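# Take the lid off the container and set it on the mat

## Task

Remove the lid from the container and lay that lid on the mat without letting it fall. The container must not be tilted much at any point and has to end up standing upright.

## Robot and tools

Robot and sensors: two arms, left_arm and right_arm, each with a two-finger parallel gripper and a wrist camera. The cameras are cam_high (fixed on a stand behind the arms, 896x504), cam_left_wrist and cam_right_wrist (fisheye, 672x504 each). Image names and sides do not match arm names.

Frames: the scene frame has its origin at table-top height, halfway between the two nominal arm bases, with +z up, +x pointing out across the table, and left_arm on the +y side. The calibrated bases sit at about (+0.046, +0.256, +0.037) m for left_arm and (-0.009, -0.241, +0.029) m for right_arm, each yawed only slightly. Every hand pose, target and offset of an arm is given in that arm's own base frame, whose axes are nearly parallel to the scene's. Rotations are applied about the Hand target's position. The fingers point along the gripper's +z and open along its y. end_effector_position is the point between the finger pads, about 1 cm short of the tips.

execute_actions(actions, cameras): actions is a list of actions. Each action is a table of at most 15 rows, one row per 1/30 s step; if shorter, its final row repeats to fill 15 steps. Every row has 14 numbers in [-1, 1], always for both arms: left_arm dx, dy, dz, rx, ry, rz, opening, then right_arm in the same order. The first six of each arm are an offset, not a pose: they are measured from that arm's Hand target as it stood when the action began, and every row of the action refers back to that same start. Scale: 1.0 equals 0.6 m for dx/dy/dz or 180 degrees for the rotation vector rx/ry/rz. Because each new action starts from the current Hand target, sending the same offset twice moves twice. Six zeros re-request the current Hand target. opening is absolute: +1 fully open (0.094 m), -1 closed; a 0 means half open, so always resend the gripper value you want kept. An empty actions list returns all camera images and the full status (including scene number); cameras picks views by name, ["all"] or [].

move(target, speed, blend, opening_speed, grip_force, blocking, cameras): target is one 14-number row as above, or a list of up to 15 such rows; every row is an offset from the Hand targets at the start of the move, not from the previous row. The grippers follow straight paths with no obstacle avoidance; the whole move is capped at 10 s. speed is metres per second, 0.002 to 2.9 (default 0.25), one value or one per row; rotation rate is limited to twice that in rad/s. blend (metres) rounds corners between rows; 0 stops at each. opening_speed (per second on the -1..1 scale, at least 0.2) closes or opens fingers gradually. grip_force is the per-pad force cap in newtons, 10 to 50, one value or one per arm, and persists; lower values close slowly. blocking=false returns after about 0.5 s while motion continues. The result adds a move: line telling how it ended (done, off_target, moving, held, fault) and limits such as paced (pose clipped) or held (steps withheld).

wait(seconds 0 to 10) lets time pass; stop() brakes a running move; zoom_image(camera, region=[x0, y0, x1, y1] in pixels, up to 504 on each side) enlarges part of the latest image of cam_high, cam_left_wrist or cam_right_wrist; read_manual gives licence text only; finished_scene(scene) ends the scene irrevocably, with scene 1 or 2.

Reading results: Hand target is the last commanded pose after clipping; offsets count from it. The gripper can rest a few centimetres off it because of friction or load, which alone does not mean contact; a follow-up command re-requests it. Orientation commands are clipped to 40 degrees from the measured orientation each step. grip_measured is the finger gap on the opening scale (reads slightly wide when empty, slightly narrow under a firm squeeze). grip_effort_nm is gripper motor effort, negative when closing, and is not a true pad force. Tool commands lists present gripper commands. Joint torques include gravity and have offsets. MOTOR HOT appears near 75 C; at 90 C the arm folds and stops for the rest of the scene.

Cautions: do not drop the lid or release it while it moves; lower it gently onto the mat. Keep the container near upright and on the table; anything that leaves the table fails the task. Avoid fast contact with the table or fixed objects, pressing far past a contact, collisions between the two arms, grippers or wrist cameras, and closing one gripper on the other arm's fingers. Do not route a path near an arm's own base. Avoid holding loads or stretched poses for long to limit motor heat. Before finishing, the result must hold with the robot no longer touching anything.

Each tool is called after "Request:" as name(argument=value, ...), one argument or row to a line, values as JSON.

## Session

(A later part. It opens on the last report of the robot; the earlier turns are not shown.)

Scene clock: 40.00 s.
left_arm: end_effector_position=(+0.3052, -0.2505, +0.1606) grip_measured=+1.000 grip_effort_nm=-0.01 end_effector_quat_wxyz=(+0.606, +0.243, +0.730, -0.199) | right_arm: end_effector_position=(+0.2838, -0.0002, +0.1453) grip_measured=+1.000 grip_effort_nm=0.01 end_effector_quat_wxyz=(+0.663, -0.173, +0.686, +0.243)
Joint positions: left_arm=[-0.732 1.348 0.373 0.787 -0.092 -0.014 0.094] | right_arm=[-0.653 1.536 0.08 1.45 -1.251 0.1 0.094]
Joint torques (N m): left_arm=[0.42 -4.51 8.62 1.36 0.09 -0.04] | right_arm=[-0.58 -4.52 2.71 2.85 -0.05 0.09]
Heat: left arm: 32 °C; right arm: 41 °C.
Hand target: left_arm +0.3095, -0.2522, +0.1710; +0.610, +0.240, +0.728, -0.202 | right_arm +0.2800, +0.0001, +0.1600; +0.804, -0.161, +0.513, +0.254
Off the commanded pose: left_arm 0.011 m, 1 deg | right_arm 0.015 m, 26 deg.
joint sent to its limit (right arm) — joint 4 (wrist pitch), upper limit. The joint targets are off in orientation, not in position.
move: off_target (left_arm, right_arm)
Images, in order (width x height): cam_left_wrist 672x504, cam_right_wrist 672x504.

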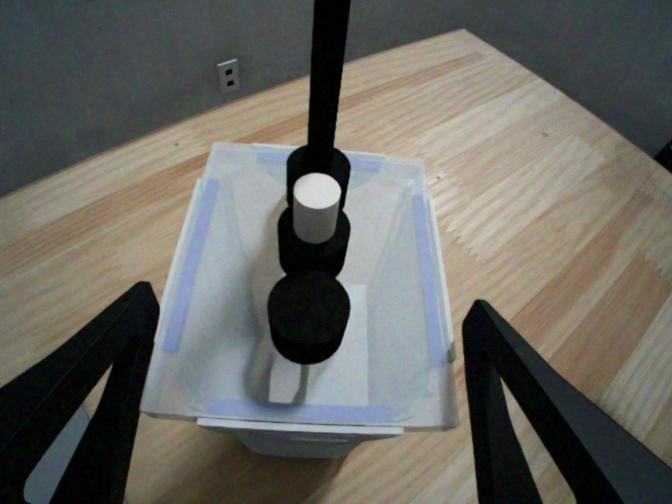

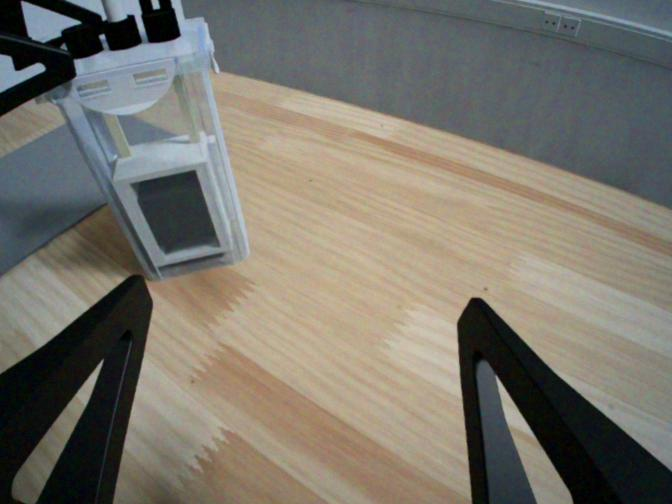

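Request:
move(
  target=[0.001, 0.0015, -0.017, 0, 0, 0, 1, 0, 0, 0, 0, 0, 0, 1],
  speed=0.05,
  cameras=["cam_left_wrist", "cam_right_wrist"],
)

Request:
zoom_image(
  camera="cam_left_wrist",
  region=[60, 220, 540, 504],
)

Request:
zoom_image(
  camera="cam_right_wrist",
  region=[0, 0, 240, 140],
)

Scene clock: 42.13 s.
left_arm: end_effector_position=(+0.3079, -0.2509, +0.1604) grip_measured=+1.000 grip_effort_nm=-0.01 end_effector_quat_wxyz=(+0.610, +0.241, +0.728, -0.201) | right_arm: end_effector_position=(+0.2838, -0.0002, +0.1453) grip_measured=+1.000 grip_effort_nm=0.01 end_effector_quat_wxyz=(+0.663, -0.173, +0.686, +0.243)
Joint positions: left_arm=[-0.726 1.368 0.373 0.818 -0.087 -0.014 0.094] | right_arm=[-0.653 1.536 0.08 1.45 -1.251 0.1 0.094]
Joint torques (N m): left_arm=[0.34 -2.92 6.72 1.66 0.09 -0.03] | right_arm=[-0.57 -4.49 2.69 2.84 -0.08 0.07]
Heat: left arm: 32 °C; right arm: 41 °C.
Hand target: left_arm +0.3100, -0.2513, +0.1609; +0.610, +0.240, +0.727, -0.202 | right_arm +0.2800, +0.0001, +0.1600; +0.804, -0.161, +0.513, +0.254
Off the commanded pose: left_arm 0.002 m, 0 deg | right_arm 0.015 m, 26 deg.
joint sent to its limit (right arm) — joint 4 (wrist pitch), upper limit. The joint targets are off in orientation, not in position.
move: off_target (right_arm)
Images, in order (width x height): cam_left_wrist 672x504, cam_right_wrist 672x504.

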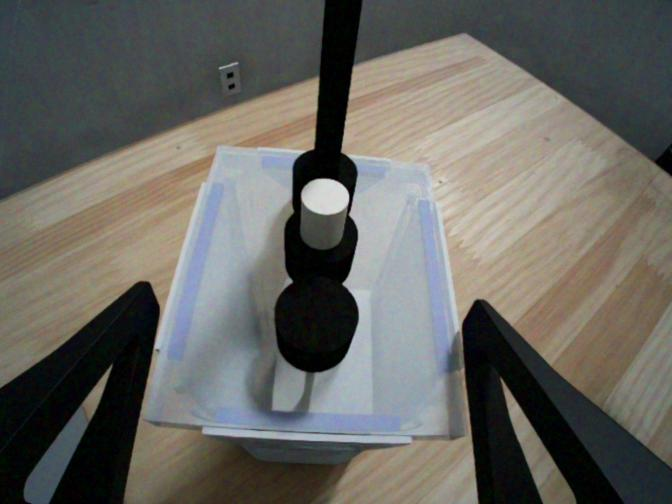

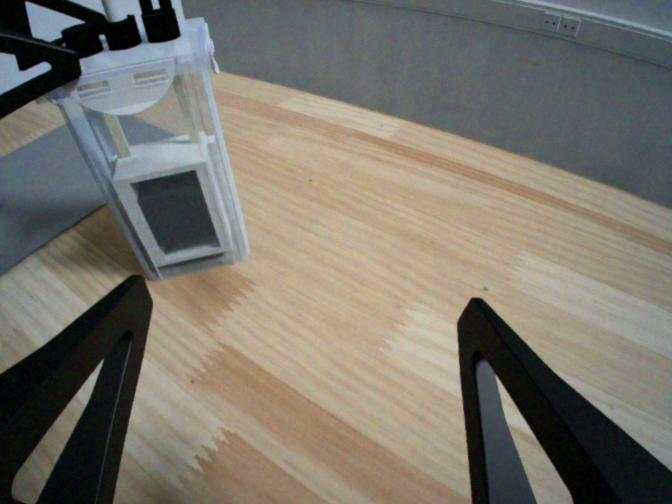

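Scaled by 1.050 from the camera's 672x504 image, which has a finer 960x720 frame.

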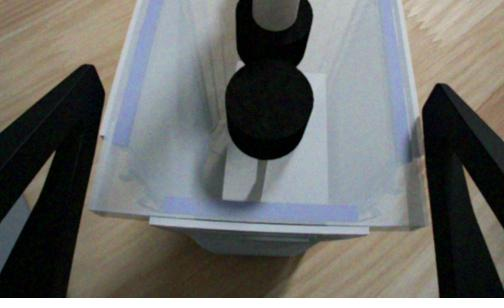

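Scaled by 2.100 from the camera's 672x504 image, which has a finer 960x720 frame.

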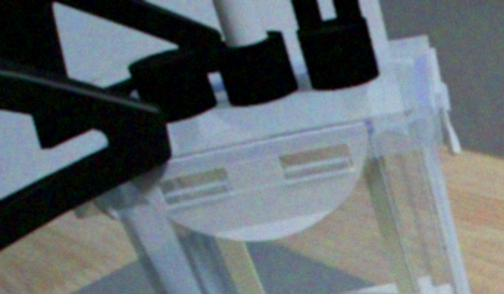

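Request:
move(
  target=[-0.001, -0.0005, -0.017, 0, 0, 0, 1, 0, 0, 0, 0, 0, 0, 1],
  speed=0.04,
  cameras=["cam_left_wrist", "cam_right_wrist"],
)

Request:
zoom_image(
  camera="cam_left_wrist",
  region=[60, 220, 540, 504],
)

Request:
zoom_image(
  camera="cam_right_wrist",
  region=[0, 0, 240, 140],
)

Scene clock: 43.50 s.
left_arm: end_effector_position=(+0.3115, -0.2540, +0.1601) grip_measured=+1.000 grip_effort_nm=-0.01 end_effector_quat_wxyz=(+0.618, +0.238, +0.721, -0.204) | right_arm: end_effector_position=(+0.2838, -0.0002, +0.1453) grip_measured=+1.000 grip_effort_nm=0.02 end_effector_quat_wxyz=(+0.663, -0.173, +0.686, +0.243)
Joint positions: left_arm=[-0.726 1.414 0.373 0.887 -0.087 -0.014 0.094] | right_arm=[-0.653 1.536 0.08 1.45 -1.251 0.1 0.094]
Joint torques (N m): left_arm=[0.13 -3.07 4.81 1.65 0.06 -0.04] | right_arm=[-0.55 -4.55 2.55 2.83 -0.06 0.08]
Heat: left arm: 32 °C; right arm: 42 °C.
Hand target: left_arm +0.3094, -0.2516, +0.1506; +0.610, +0.240, +0.727, -0.202 | right_arm +0.2800, +0.0001, +0.1600; +0.804, -0.161, +0.513, +0.254
Off the commanded pose: left_arm 0.010 m, 1 deg | right_arm 0.015 m, 26 deg.
joint sent to its limit (right arm) — joint 4 (wrist pitch), upper limit. The joint targets are off in orientation, not in position.
move: off_target (right_arm)
Images, in order (width x height): cam_left_wrist 672x504, cam_right_wrist 672x504.

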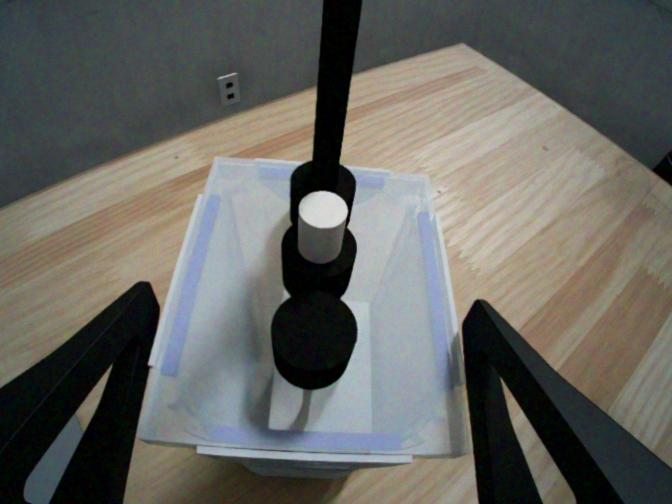

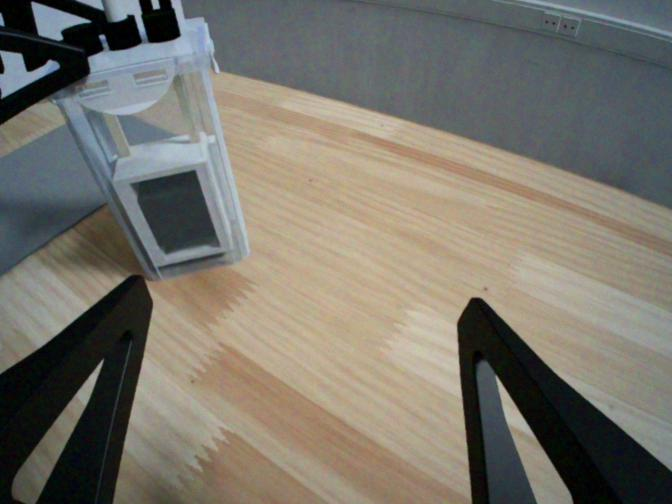

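Scaled by 1.050 from the camera's 672x504 image, which has a finer 960x720 frame.

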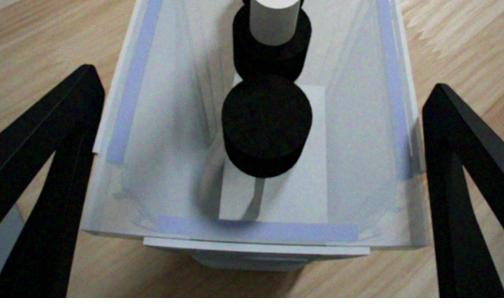

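Scaled by 2.100 from the camera's 672x504 image, which has a finer 960x720 frame.

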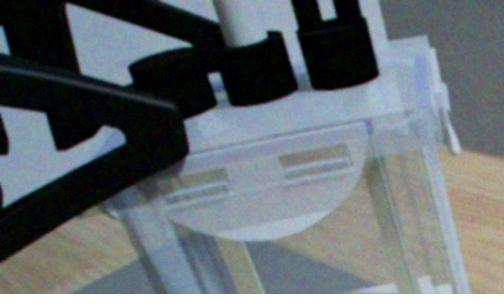

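Request:
move(
  target=[-0.004, 0.003, -0.015, 0, 0, 0, 1, 0, 0, 0, 0, 0, 0, 1],
  speed=0.04,
  cameras=["cam_left_wrist", "cam_right_wrist"],
)

Request:
zoom_image(
  camera="cam_left_wrist",
  region=[60, 220, 540, 504],
)

Request:
zoom_image(
  camera="cam_right_wrist",
  region=[0, 0, 240, 140],
)

Scene clock: 44.97 s.
left_arm: end_effector_position=(+0.3106, -0.2533, +0.1541) grip_measured=+1.000 grip_effort_nm=-0.01 end_effector_quat_wxyz=(+0.621, +0.237, +0.719, -0.205) | right_arm: end_effector_position=(+0.2838, -0.0002, +0.1453) grip_measured=+1.000 grip_effort_nm=0.02 end_effector_quat_wxyz=(+0.663, -0.173, +0.686, +0.243)
Joint positions: left_arm=[-0.726 1.447 0.353 0.948 -0.087 -0.014 0.094] | right_arm=[-0.653 1.536 0.08 1.45 -1.251 0.1 0.094]
Joint torques (N m): left_arm=[0.03 -3.11 4.03 1.66 0.05 -0.04] | right_arm=[-0.5 -4.56 2.63 2.84 -0.03 0.09]
Heat: left arm: 32 °C; right arm: 42 °C.
Hand target: left_arm +0.3071, -0.2498, +0.1416; +0.610, +0.240, +0.728, -0.202 | right_arm +0.2800, +0.0001, +0.1600; +0.804, -0.161, +0.513, +0.254
Off the commanded pose: left_arm 0.014 m, 2 deg | right_arm 0.015 m, 26 deg.
joint sent to its limit (right arm) — joint 4 (wrist pitch), upper limit. The joint targets are off in orientation, not in position.
move: off_target (left_arm, right_arm)
Images, in order (width x height): cam_left_wrist 672x504, cam_right_wrist 672x504.

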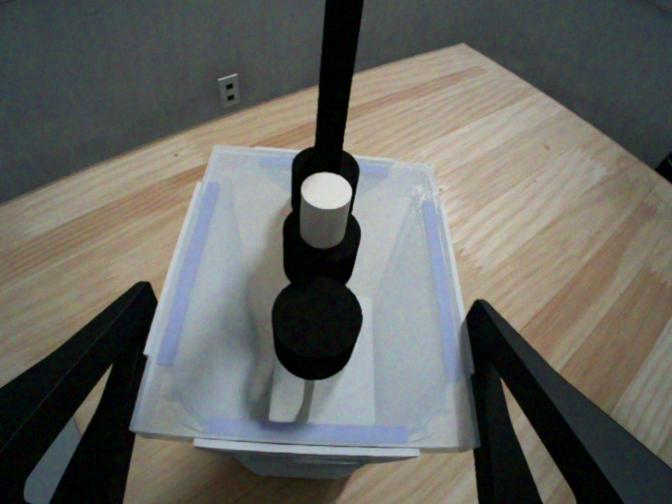

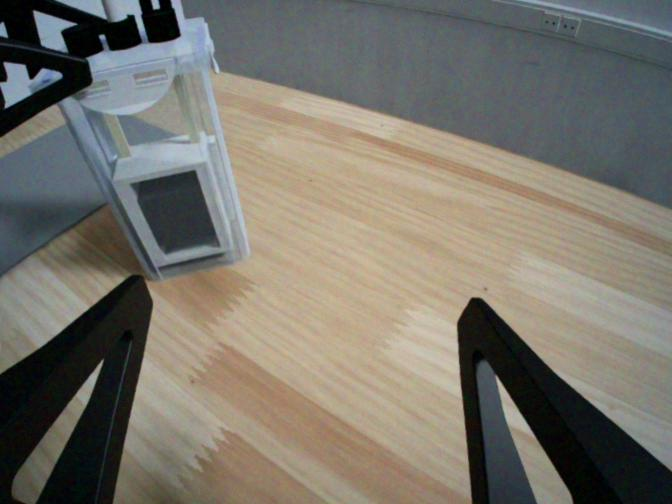

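Scaled by 1.050 from the camera's 672x504 image, which has a finer 960x720 frame.

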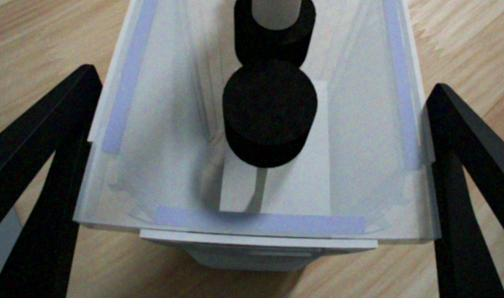

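Scaled by 2.100 from the camera's 672x504 image, which has a finer 960x720 frame.

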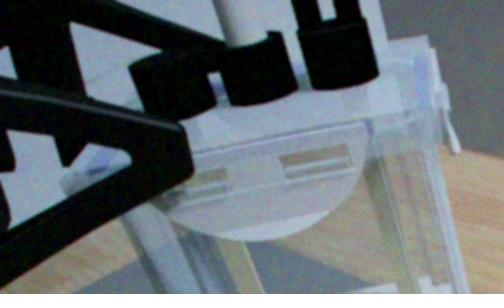

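Request:
move(
  target=[0, 0, 0, 0, 0, 0, 0.72, 0, 0, 0, 0, 0, 0, 1],
  speed=0.04,
  opening_speed=0.2,
  grip_force=[25, 50],
  cameras=["cam_left_wrist", "cam_right_wrist"],
)

Request:
zoom_image(
  camera="cam_left_wrist",
  region=[60, 220, 540, 504],
)

Request:
zoom_image(
  camera="cam_right_wrist",
  region=[0, 0, 240, 140],
)

Scene clock: 47.00 s.
left_arm: end_effector_position=(+0.3107, -0.2533, +0.1543) grip_measured=+0.959 grip_effort_nm=-0.58 end_effector_quat_wxyz=(+0.621, +0.237, +0.718, -0.205) | right_arm: end_effector_position=(+0.2838, -0.0002, +0.1453) grip_measured=+1.000 grip_effort_nm=0.01 end_effector_quat_wxyz=(+0.663, -0.173, +0.686, +0.243)
Joint positions: left_arm=[-0.726 1.447 0.353 0.949 -0.087 -0.014 0.092] | right_arm=[-0.653 1.536 0.08 1.45 -1.251 0.1 0.094]
Joint torques (N m): left_arm=[0.02 -3.12 4.04 1.65 0.05 -0.04] | right_arm=[-0.61 -4.51 2.63 2.83 -0.06 0.09]
Heat: left arm: 32 °C; right arm: 42 °C.
Hand target: left_arm +0.3071, -0.2498, +0.1416; +0.610, +0.240, +0.727, -0.202 | right_arm +0.2800, +0.0001, +0.1600; +0.804, -0.161, +0.513, +0.254
Off the commanded pose: left_arm 0.014 m, 2 deg | right_arm 0.015 m, 26 deg.
joint sent to its limit (right arm) — joint 4 (wrist pitch), upper limit. The joint targets are off in orientation, not in position.
grip_force (N): 25, 50
move: off_target (left_arm, right_arm)
Images, in order (width x height): cam_left_wrist 672x504, cam_right_wrist 672x504.

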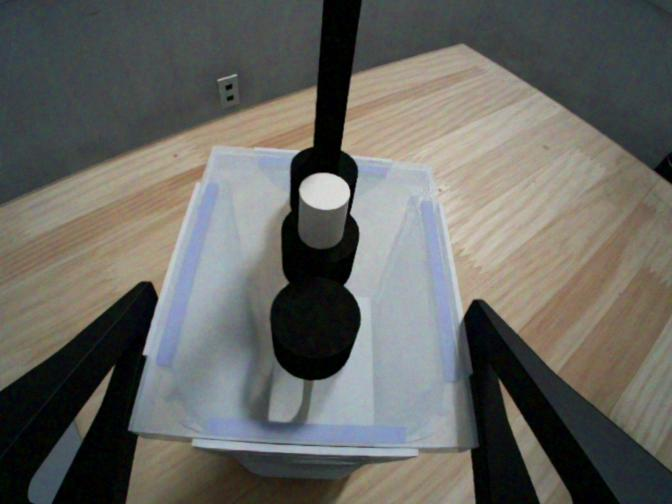

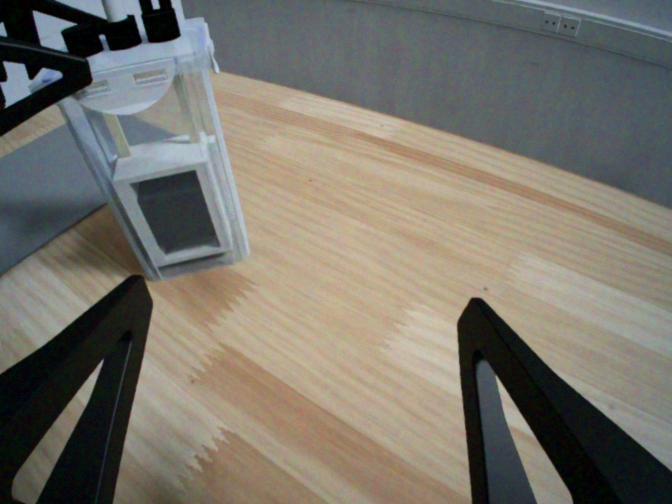

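Scaled by 1.050 from the camera's 672x504 image, which has a finer 960x720 frame.

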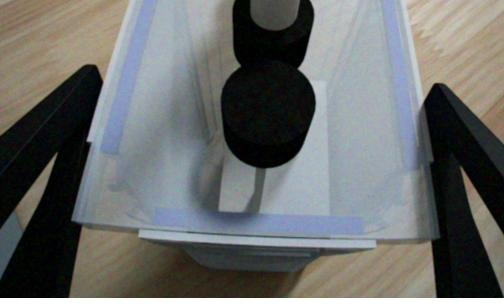

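Scaled by 2.100 from the camera's 672x504 image, which has a finer 960x720 frame.

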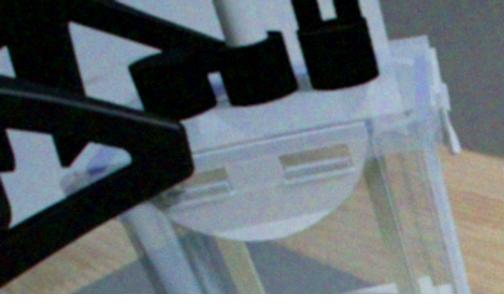

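Request:
move(
  target=[0.0, 0.0, 0.03, 0, 0, 0, 0.72, 0, 0, 0, 0, 0, 0, 1],
  speed=0.04,
  cameras=["cam_left_wrist", "cam_right_wrist"],
)

Request:
zoom_image(
  camera="cam_right_wrist",
  region=[0, 0, 240, 140],
)

Scene clock: 48.17 s.
left_arm: end_effector_position=(+0.3062, -0.2493, +0.1543) grip_measured=+0.959 grip_effort_nm=-0.58 end_effector_quat_wxyz=(+0.610, +0.241, +0.728, -0.200) | right_arm: end_effector_position=(+0.2838, -0.0002, +0.1453) grip_measured=+1.000 grip_effort_nm=0.01 end_effector_quat_wxyz=(+0.663, -0.173, +0.686, +0.243)
Joint positions: left_arm=[-0.726 1.385 0.353 0.854 -0.087 -0.014 0.092] | right_arm=[-0.653 1.536 0.08 1.45 -1.251 0.1 0.094]
Joint torques (N m): left_arm=[0.03 -4.83 7.1 1.39 0.05 -0.04] | right_arm=[-0.54 -4.53 2.56 2.84 -0.07 0.08]
Heat: left arm: 32 °C; right arm: 42 °C.
Hand target: left_arm +0.3071, -0.2498, +0.1597; +0.610, +0.240, +0.727, -0.202 | right_arm +0.2800, +0.0001, +0.1600; +0.804, -0.161, +0.513, +0.254
Off the commanded pose: left_arm 0.005 m, 0 deg | right_arm 0.015 m, 26 deg.
joint sent to its limit (right arm) — joint 4 (wrist pitch), upper limit. The joint targets are off in orientation, not in position.
grip_force (N): 25, 50
move: off_target (right_arm)
Images, in order (width x height): cam_left_wrist 672x504, cam_right_wrist 672x504.

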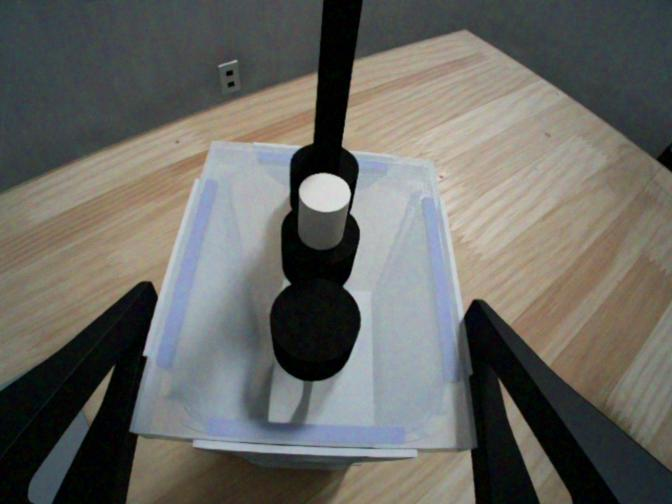

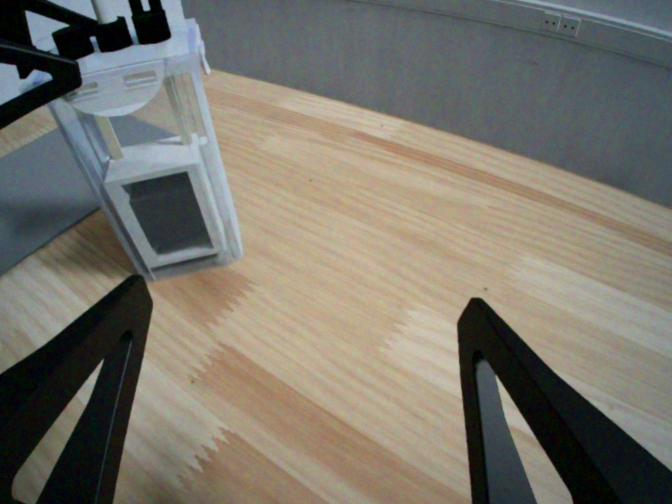

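Scaled by 2.100 from the camera's 672x504 image, which has a finer 960x720 frame.

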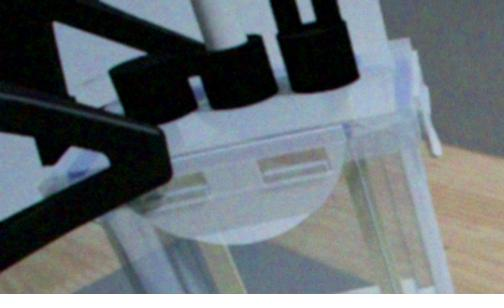

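Request:
move(
  target=[0.0, 0.0, 0.02, 0, 0, 0, 0.72, 0, 0, 0, 0, 0, 0, 1],
  speed=0.04,
  cameras=["cam_left_wrist", "cam_right_wrist"],
)

Request:
zoom_image(
  camera="cam_right_wrist",
  region=[0, 0, 280, 300],
)

Scene clock: 49.33 s.
left_arm: end_effector_position=(+0.3023, -0.2459, +0.1549) grip_measured=+0.959 grip_effort_nm=-0.58 end_effector_quat_wxyz=(+0.599, +0.244, +0.737, -0.196) | right_arm: end_effector_position=(+0.2838, -0.0002, +0.1453) grip_measured=+1.000 grip_effort_nm=0.01 end_effector_quat_wxyz=(+0.663, -0.173, +0.686, +0.243)
Joint positions: left_arm=[-0.726 1.33 0.358 0.764 -0.087 -0.015 0.092] | right_arm=[-0.653 1.536 0.08 1.45 -1.251 0.1 0.094]
Joint torques (N m): left_arm=[0.02 -4.62 9.11 1.48 0.05 -0.02] | right_arm=[-0.57 -4.59 2.62 2.83 -0.07 0.08]
Heat: left arm: 32 °C; right arm: 43 °C.
Hand target: left_arm +0.3071, -0.2498, +0.1718; +0.611, +0.240, +0.727, -0.202 | right_arm +0.2800, +0.0001, +0.1600; +0.804, -0.161, +0.513, +0.254
Off the commanded pose: left_arm 0.018 m, 2 deg | right_arm 0.015 m, 26 deg.
joint sent to its limit (right arm) — joint 4 (wrist pitch), upper limit. The joint targets are off in orientation, not in position.
grip_force (N): 25, 50
move: off_target (left_arm, right_arm)
Images, in order (width x height): cam_left_wrist 672x504, cam_right_wrist 672x504.

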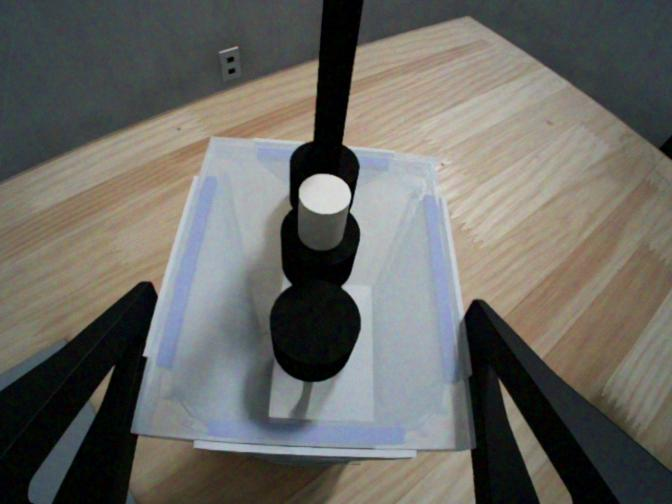

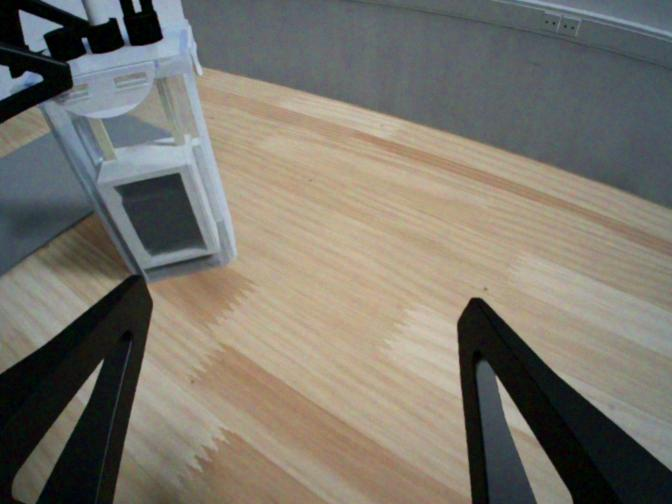

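Scaled by 1.680 from the camera's 672x504 image, which has a finer 960x720 frame.

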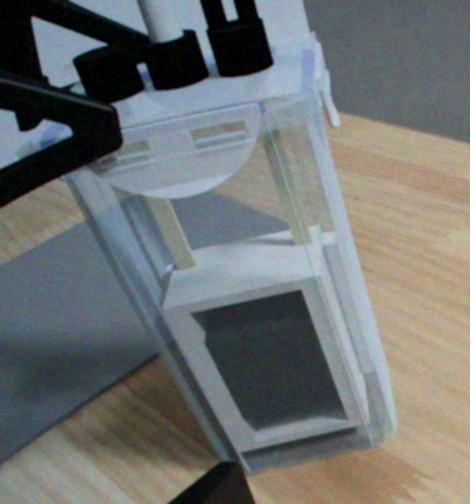

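Request:
move(
  target=[0.012, -0.009, 0.012, 0, 0, 0, 0.72, 0, 0, 0, 0, 0, 0, 1],
  speed=0.04,
  cameras=["cam_left_wrist", "cam_right_wrist"],
)

Request:
zoom_image(
  camera="cam_right_wrist",
  region=[0, 0, 280, 300],
)

Scene clock: 50.47 s.
left_arm: end_effector_position=(+0.3061, -0.2492, +0.1573) grip_measured=+0.959 grip_effort_nm=-0.58 end_effector_quat_wxyz=(+0.592, +0.247, +0.743, -0.193) | right_arm: end_effector_position=(+0.2838, -0.0002, +0.1453) grip_measured=+1.000 grip_effort_nm=0.01 end_effector_quat_wxyz=(+0.663, -0.173, +0.686, +0.243)
Joint positions: left_arm=[-0.726 1.329 0.396 0.704 -0.087 -0.015 0.092] | right_arm=[-0.653 1.536 0.08 1.45 -1.251 0.1 0.094]
Joint torques (N m): left_arm=[0.28 -3.66 9.91 1.71 0.08 -0.01] | right_arm=[-0.57 -4.53 2.63 2.83 -0.06 0.09]
Heat: left arm: 33 °C; right arm: 43 °C.
Hand target: left_arm +0.3143, -0.2552, +0.1789; +0.611, +0.240, +0.727, -0.202 | right_arm +0.2800, +0.0001, +0.1600; +0.804, -0.161, +0.513, +0.254
Off the commanded pose: left_arm 0.024 m, 3 deg | right_arm 0.015 m, 26 deg.
joint sent to its limit (right arm) — joint 4 (wrist pitch), upper limit. The joint targets are off in orientation, not in position.
grip_force (N): 25, 50
move: off_target (left_arm, right_arm)
Images, in order (width x height): cam_left_wrist 672x504, cam_right_wrist 672x504.

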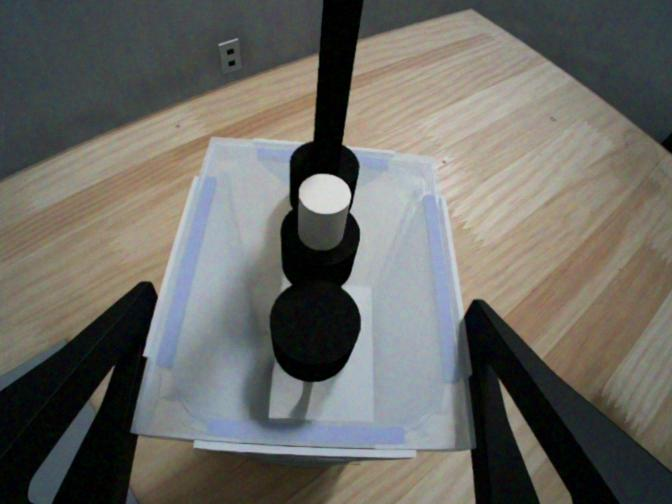

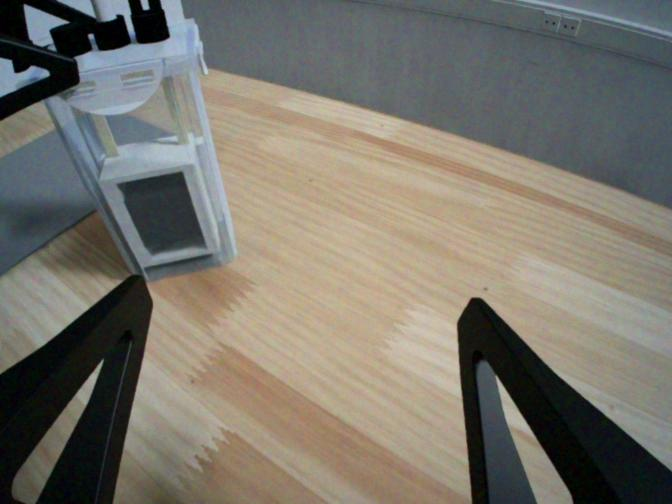

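Scaled by 1.680 from the camera's 672x504 image, which has a finer 960x720 frame.

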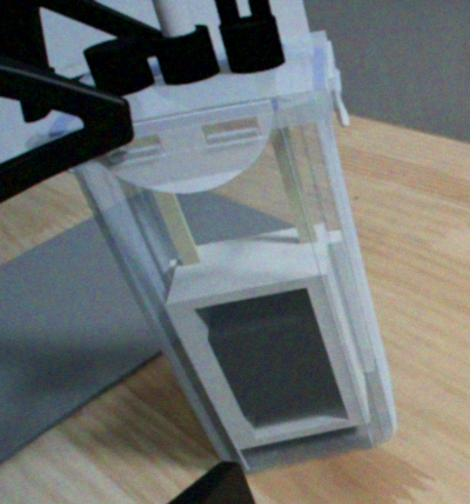

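Request:
move(
  target=[0.0, 0.0, 0.015, 0, 0, 0, 0.72, 0, 0, 0, 0, 0, 0, 1],
  speed=0.04,
  cameras=["cam_left_wrist", "cam_right_wrist"],
)

Request:
zoom_image(
  camera="cam_right_wrist",
  region=[0, 0, 280, 300],
)

Scene clock: 51.67 s.
left_arm: end_effector_position=(+0.3067, -0.2501, +0.1577) grip_measured=+0.959 grip_effort_nm=-0.58 end_effector_quat_wxyz=(+0.584, +0.250, +0.749, -0.190) | right_arm: end_effector_position=(+0.2838, -0.0002, +0.1453) grip_measured=+1.000 grip_effort_nm=0.01 end_effector_quat_wxyz=(+0.663, -0.173, +0.686, +0.243)
Joint positions: left_arm=[-0.726 1.318 0.417 0.65 -0.086 -0.015 0.092] | right_arm=[-0.653 1.536 0.08 1.45 -1.251 0.1 0.094]
Joint torques (N m): left_arm=[0.28 -5.24 10.11 1.69 0.06 -0.01] | right_arm=[-0.5 -4.46 2.63 2.84 -0.06 0.08]
Heat: left arm: 33 °C; right arm: 43 °C.
Hand target: left_arm +0.3143, -0.2552, +0.1880; +0.611, +0.240, +0.727, -0.202 | right_arm +0.2800, +0.0001, +0.1600; +0.804, -0.161, +0.513, +0.254
Off the commanded pose: left_arm 0.032 m, 4 deg | right_arm 0.015 m, 26 deg.
joint sent to its limit (right arm) — joint 4 (wrist pitch), upper limit. The joint targets are off in orientation, not in position.
grip_force (N): 25, 50
move: off_target (left_arm, right_arm)
Images, in order (width x height): cam_left_wrist 672x504, cam_right_wrist 672x504.

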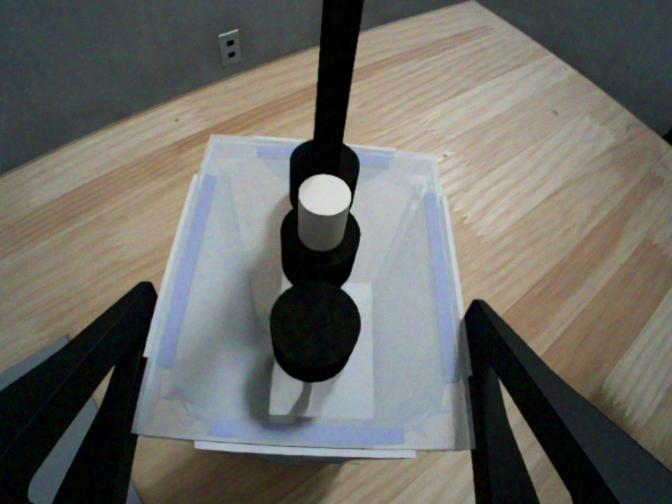

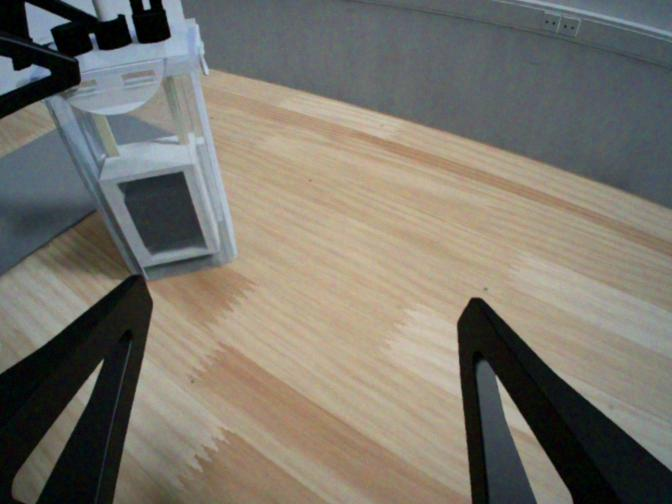

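Scaled by 1.680 from the camera's 672x504 image, which has a finer 960x720 frame.

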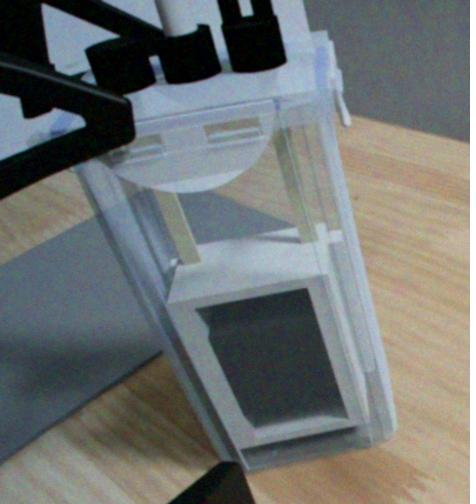

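Request:
move(
  target=[0.0, 0.0, 0.02, 0, 0, 0, 0.72, 0, 0, 0, 0, 0, 0, 1],
  speed=0.04,
  cameras=["cam_left_wrist", "cam_right_wrist"],
)

Request:
zoom_image(
  camera="cam_right_wrist",
  region=[0, 0, 280, 300],
)

Scene clock: 52.80 s.
left_arm: end_effector_position=(+0.3048, -0.2485, +0.1600) grip_measured=+0.959 grip_effort_nm=-0.58 end_effector_quat_wxyz=(+0.572, +0.254, +0.757, -0.186) | right_arm: end_effector_position=(+0.2838, -0.0002, +0.1453) grip_measured=+1.000 grip_effort_nm=0.02 end_effector_quat_wxyz=(+0.663, -0.173, +0.686, +0.243)
Joint positions: left_arm=[-0.726 1.281 0.44 0.56 -0.085 -0.015 0.092] | right_arm=[-0.653 1.536 0.08 1.45 -1.251 0.1 0.094]
Joint torques (N m): left_arm=[0.28 -5.46 10.82 1.88 0.06 -0.01] | right_arm=[-0.57 -4.48 2.67 2.84 -0.05 0.06]
Heat: left arm: 33 °C; right arm: 43 °C.
Hand target: left_arm +0.3143, -0.2552, +0.2000; +0.611, +0.240, +0.727, -0.202 | right_arm +0.2800, +0.0001, +0.1600; +0.804, -0.161, +0.513, +0.254
Off the commanded pose: left_arm 0.042 m, 6 deg | right_arm 0.015 m, 26 deg.
joint sent to its limit (right arm) — joint 4 (wrist pitch), upper limit. The joint targets are off in orientation, not in position.
grip_force (N): 25, 50
move: off_target (left_arm, right_arm)
Images, in order (width x height): cam_left_wrist 672x504, cam_right_wrist 672x504.

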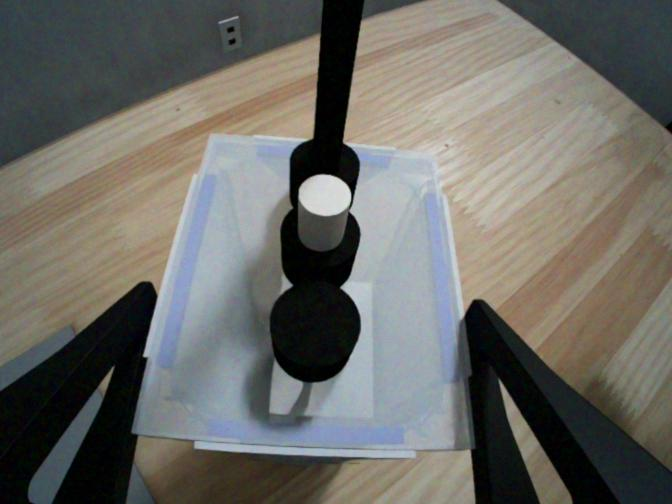

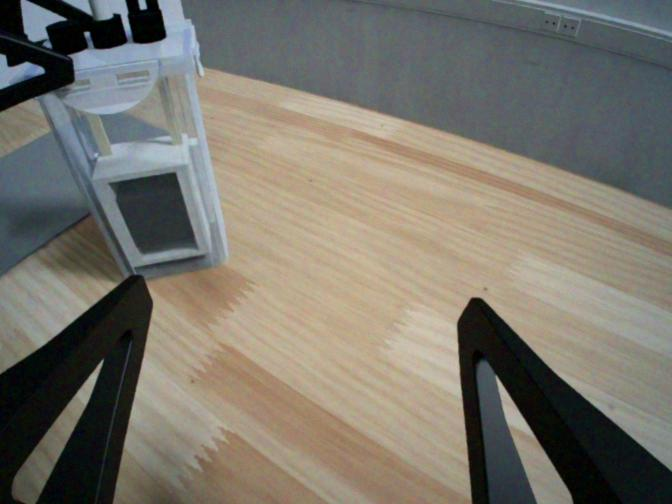

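Scaled by 1.680 from the camera's 672x504 image, which has a finer 960x720 frame.

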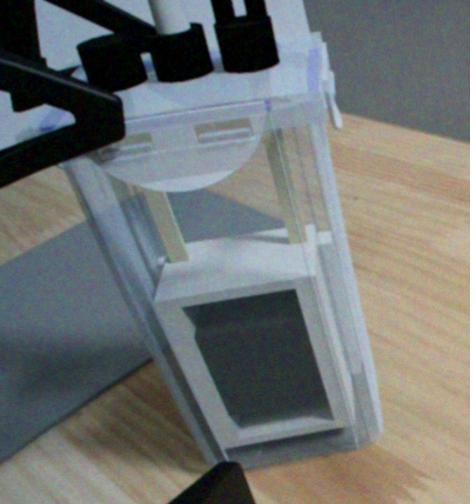

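Request:
move(
  target=[-0.008, 0.007, -0.07, 0, 0, 0, 0.72, 0, 0, 0, 0, 0, 0, 1],
  speed=0.04,
  cameras=["cam_left_wrist", "cam_right_wrist"],
)

Request:
zoom_image(
  camera="cam_right_wrist",
  region=[0, 0, 280, 300],
)

Scene clock: 54.87 s.
left_arm: end_effector_position=(+0.3096, -0.2529, +0.1556) grip_measured=+0.959 grip_effort_nm=-0.58 end_effector_quat_wxyz=(+0.601, +0.244, +0.735, -0.198) | right_arm: end_effector_position=(+0.2838, -0.0002, +0.1453) grip_measured=+1.000 grip_effort_nm=0.02 end_effector_quat_wxyz=(+0.663, -0.173, +0.686, +0.243)
Joint positions: left_arm=[-0.726 1.382 0.388 0.793 -0.085 -0.015 0.092] | right_arm=[-0.653 1.536 0.08 1.45 -1.251 0.1 0.094]
Joint torques (N m): left_arm=[0.27 -3.33 4.97 2.02 0.06 -0.02] | right_arm=[-0.57 -4.59 2.67 2.82 -0.04 0.08]
Heat: left arm: 33 °C; right arm: 44 °C.
Hand target: left_arm +0.3095, -0.2510, +0.1579; +0.611, +0.240, +0.727, -0.202 | right_arm +0.2800, +0.0001, +0.1600; +0.804, -0.161, +0.513, +0.254
Off the commanded pose: left_arm 0.003 m, 1 deg | right_arm 0.015 m, 26 deg.
joint sent to its limit (right arm) — joint 4 (wrist pitch), upper limit. The joint targets are off in orientation, not in position.
grip_force (N): 25, 50
move: off_target (right_arm)
Images, in order (width x height): cam_left_wrist 672x504, cam_right_wrist 672x504.

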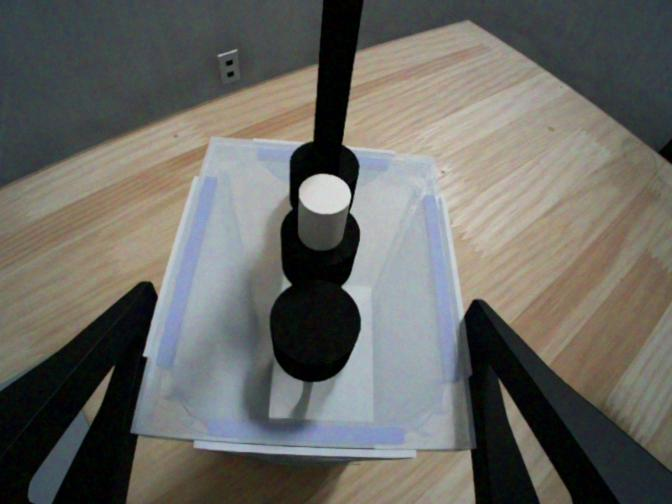

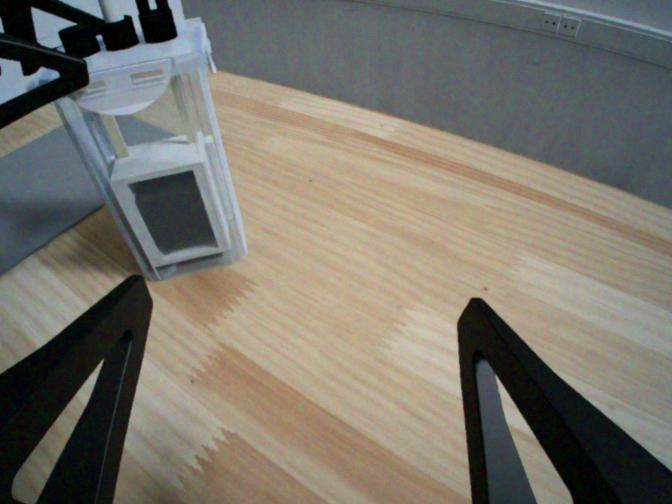

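Scaled by 1.680 from the camera's 672x504 image, which has a finer 960x720 frame.

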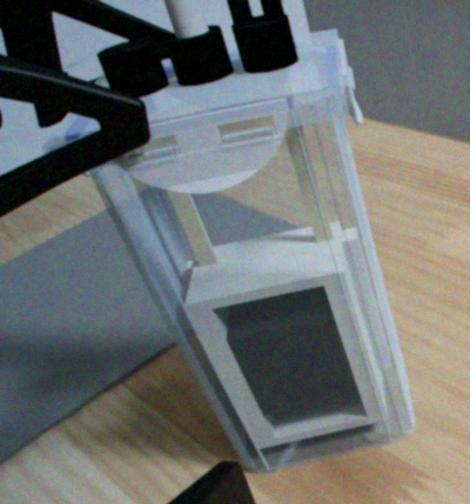

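Request:
move(
  target=[
    [0,0,0,0,0,0,0.72, 0.233, 0.033, 0.0, 0.215, 0.574, 0.3168, -1],
    [0,0,0,0,0,0,0.72, 0.279, 0.172, -0.08, 0.215, 0.574, 0.3168, -1],
  ],
  speed=0.2,
  cameras=["cam_high", "cam_left_wrist", "cam_right_wrist"],
)

Scene clock: 67.73 s.
left_arm: end_effector_position=(+0.3096, -0.2529, +0.1556) grip_measured=+0.959 grip_effort_nm=-0.58 end_effector_quat_wxyz=(+0.601, +0.244, +0.735, -0.198) | right_arm: end_effector_position=(+0.4405, +0.1050, +0.1211) grip_measured=-0.990 grip_effort_nm=-0.53 end_effector_quat_wxyz=(-0.043, +0.144, +0.712, +0.686)
Joint positions: left_arm=[-0.726 1.382 0.388 0.793 -0.085 -0.015 0.092] | right_arm=[-0.177 2.487 1.874 -1.591 -1.502 -0.372 0]
Joint torques (N m): left_arm=[0.27 -3.32 4.98 2.04 0.06 -0.01] | right_arm=[-0.12 -9.02 7.13 -0.26 -0.8 -0.14]
Heat: left arm: 35 °C; right arm: 41 °C.
Hand target: left_arm +0.3095, -0.2510, +0.1579; +0.610, +0.240, +0.727, -0.202 | right_arm +0.4474, +0.1033, +0.1121; -0.059, +0.125, +0.696, +0.705
Off the commanded pose: left_arm 0.003 m, 1 deg | right_arm 0.011 m, 4 deg.
joint read past its limit (right arm) — joint 4 (wrist pitch), lower limit.
joint sent to its limit (right arm) — joint 4 (wrist pitch), lower limit. The joint targets are off in orientation, not in position.
grip_force (N): 25, 50
move: off_target (right_arm)

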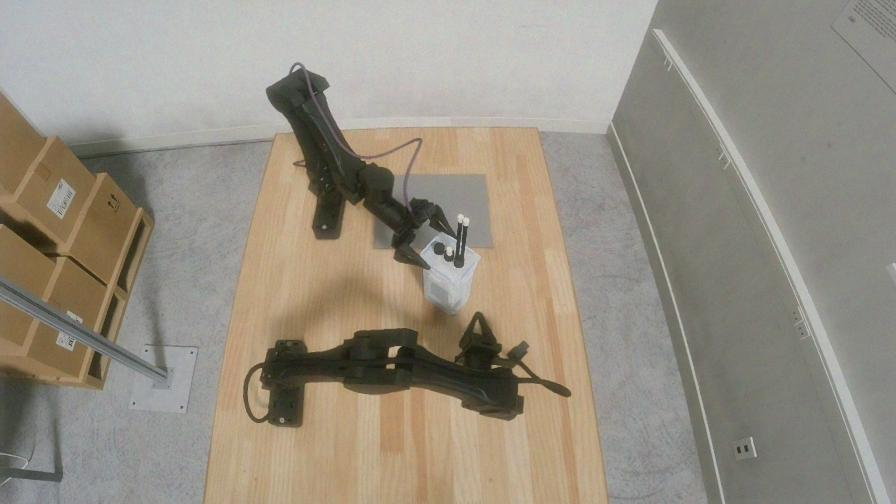

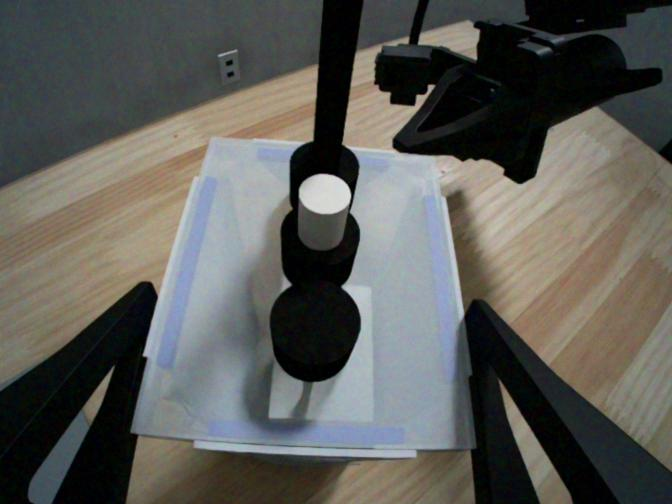

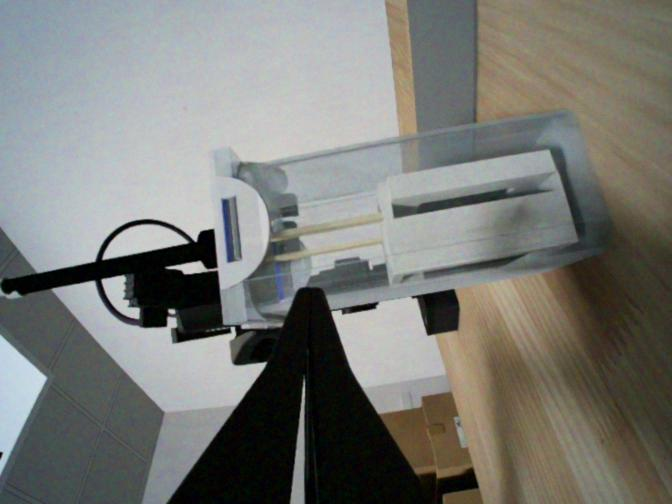

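Request:
zoom_image(
  camera="cam_right_wrist",
  region=[190, 130, 340, 350],
)

Scaled by 2.291 from the camera's 672x504 image, which has a finer 960x720 frame.

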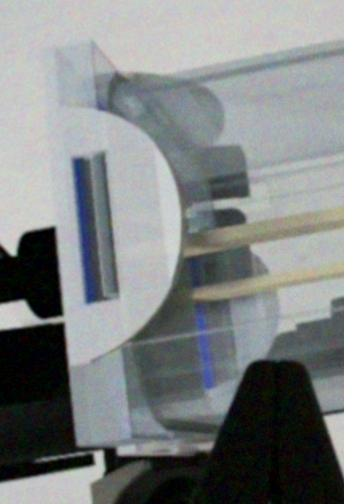

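Request:
move(
  target=[0,0,0,0,0,0,0.72, 0.0, 0.083, 0.015, 0,0,0, -1],
  speed=0.1,
  cameras=["cam_left_wrist", "cam_right_wrist"],
)

Request:
zoom_image(
  camera="cam_left_wrist",
  region=[330, 0, 672, 300],
)

Scene clock: 70.40 s.
left_arm: end_effector_position=(+0.3096, -0.2529, +0.1556) grip_measured=+0.959 grip_effort_nm=-0.58 end_effector_quat_wxyz=(+0.601, +0.244, +0.735, -0.198) | right_arm: end_effector_position=(+0.4391, +0.1544, +0.1321) grip_measured=-0.990 grip_effort_nm=-0.53 end_effector_quat_wxyz=(-0.070, +0.112, +0.700, +0.702)
Joint positions: left_arm=[-0.726 1.382 0.388 0.793 -0.085 -0.015 0.092] | right_arm=[-0.062 2.487 1.896 -1.531 -1.565 -0.293 0]
Joint torques (N m): left_arm=[0.28 -3.32 4.96 2.04 0.06 -0.02] | right_arm=[-0.23 -8.99 7.21 0.03 -0.83 0.04]
Heat: left arm: 35 °C; right arm: 39 °C.
Hand target: left_arm +0.3095, -0.2510, +0.1579; +0.610, +0.240, +0.727, -0.202 | right_arm +0.4474, +0.1530, +0.1211; -0.059, +0.125, +0.696, +0.705
Off the commanded pose: left_arm 0.003 m, 1 deg | right_arm 0.014 m, 2 deg.
joint sent to its limit (right arm) — joint 5 (wrist yaw), lower limit. The joint targets still meet the commanded pose.
grip_force (N): 25, 50
move: off_target (right_arm)
Images, in order (width x height): cam_left_wrist 672x504, cam_right_wrist 672x504.

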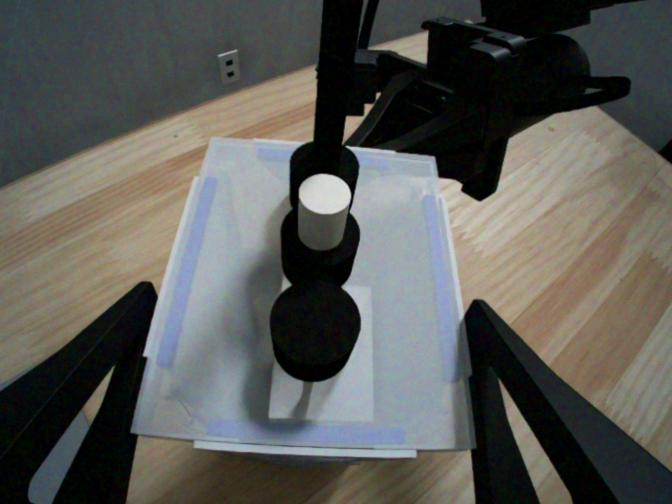

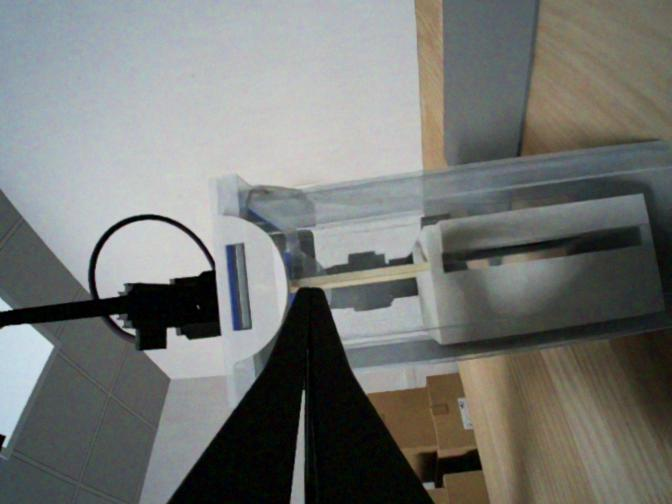

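Scaled by 1.474 from the camera's 672x504 image, which has a finer 960x720 frame.

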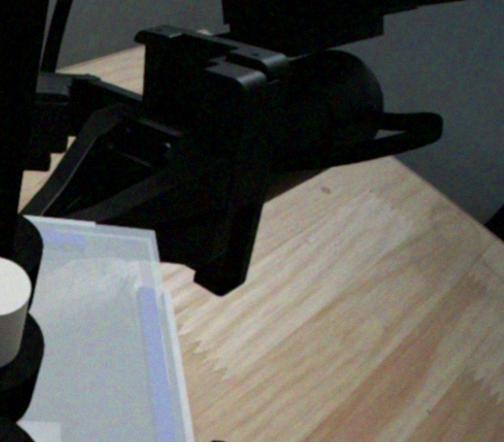

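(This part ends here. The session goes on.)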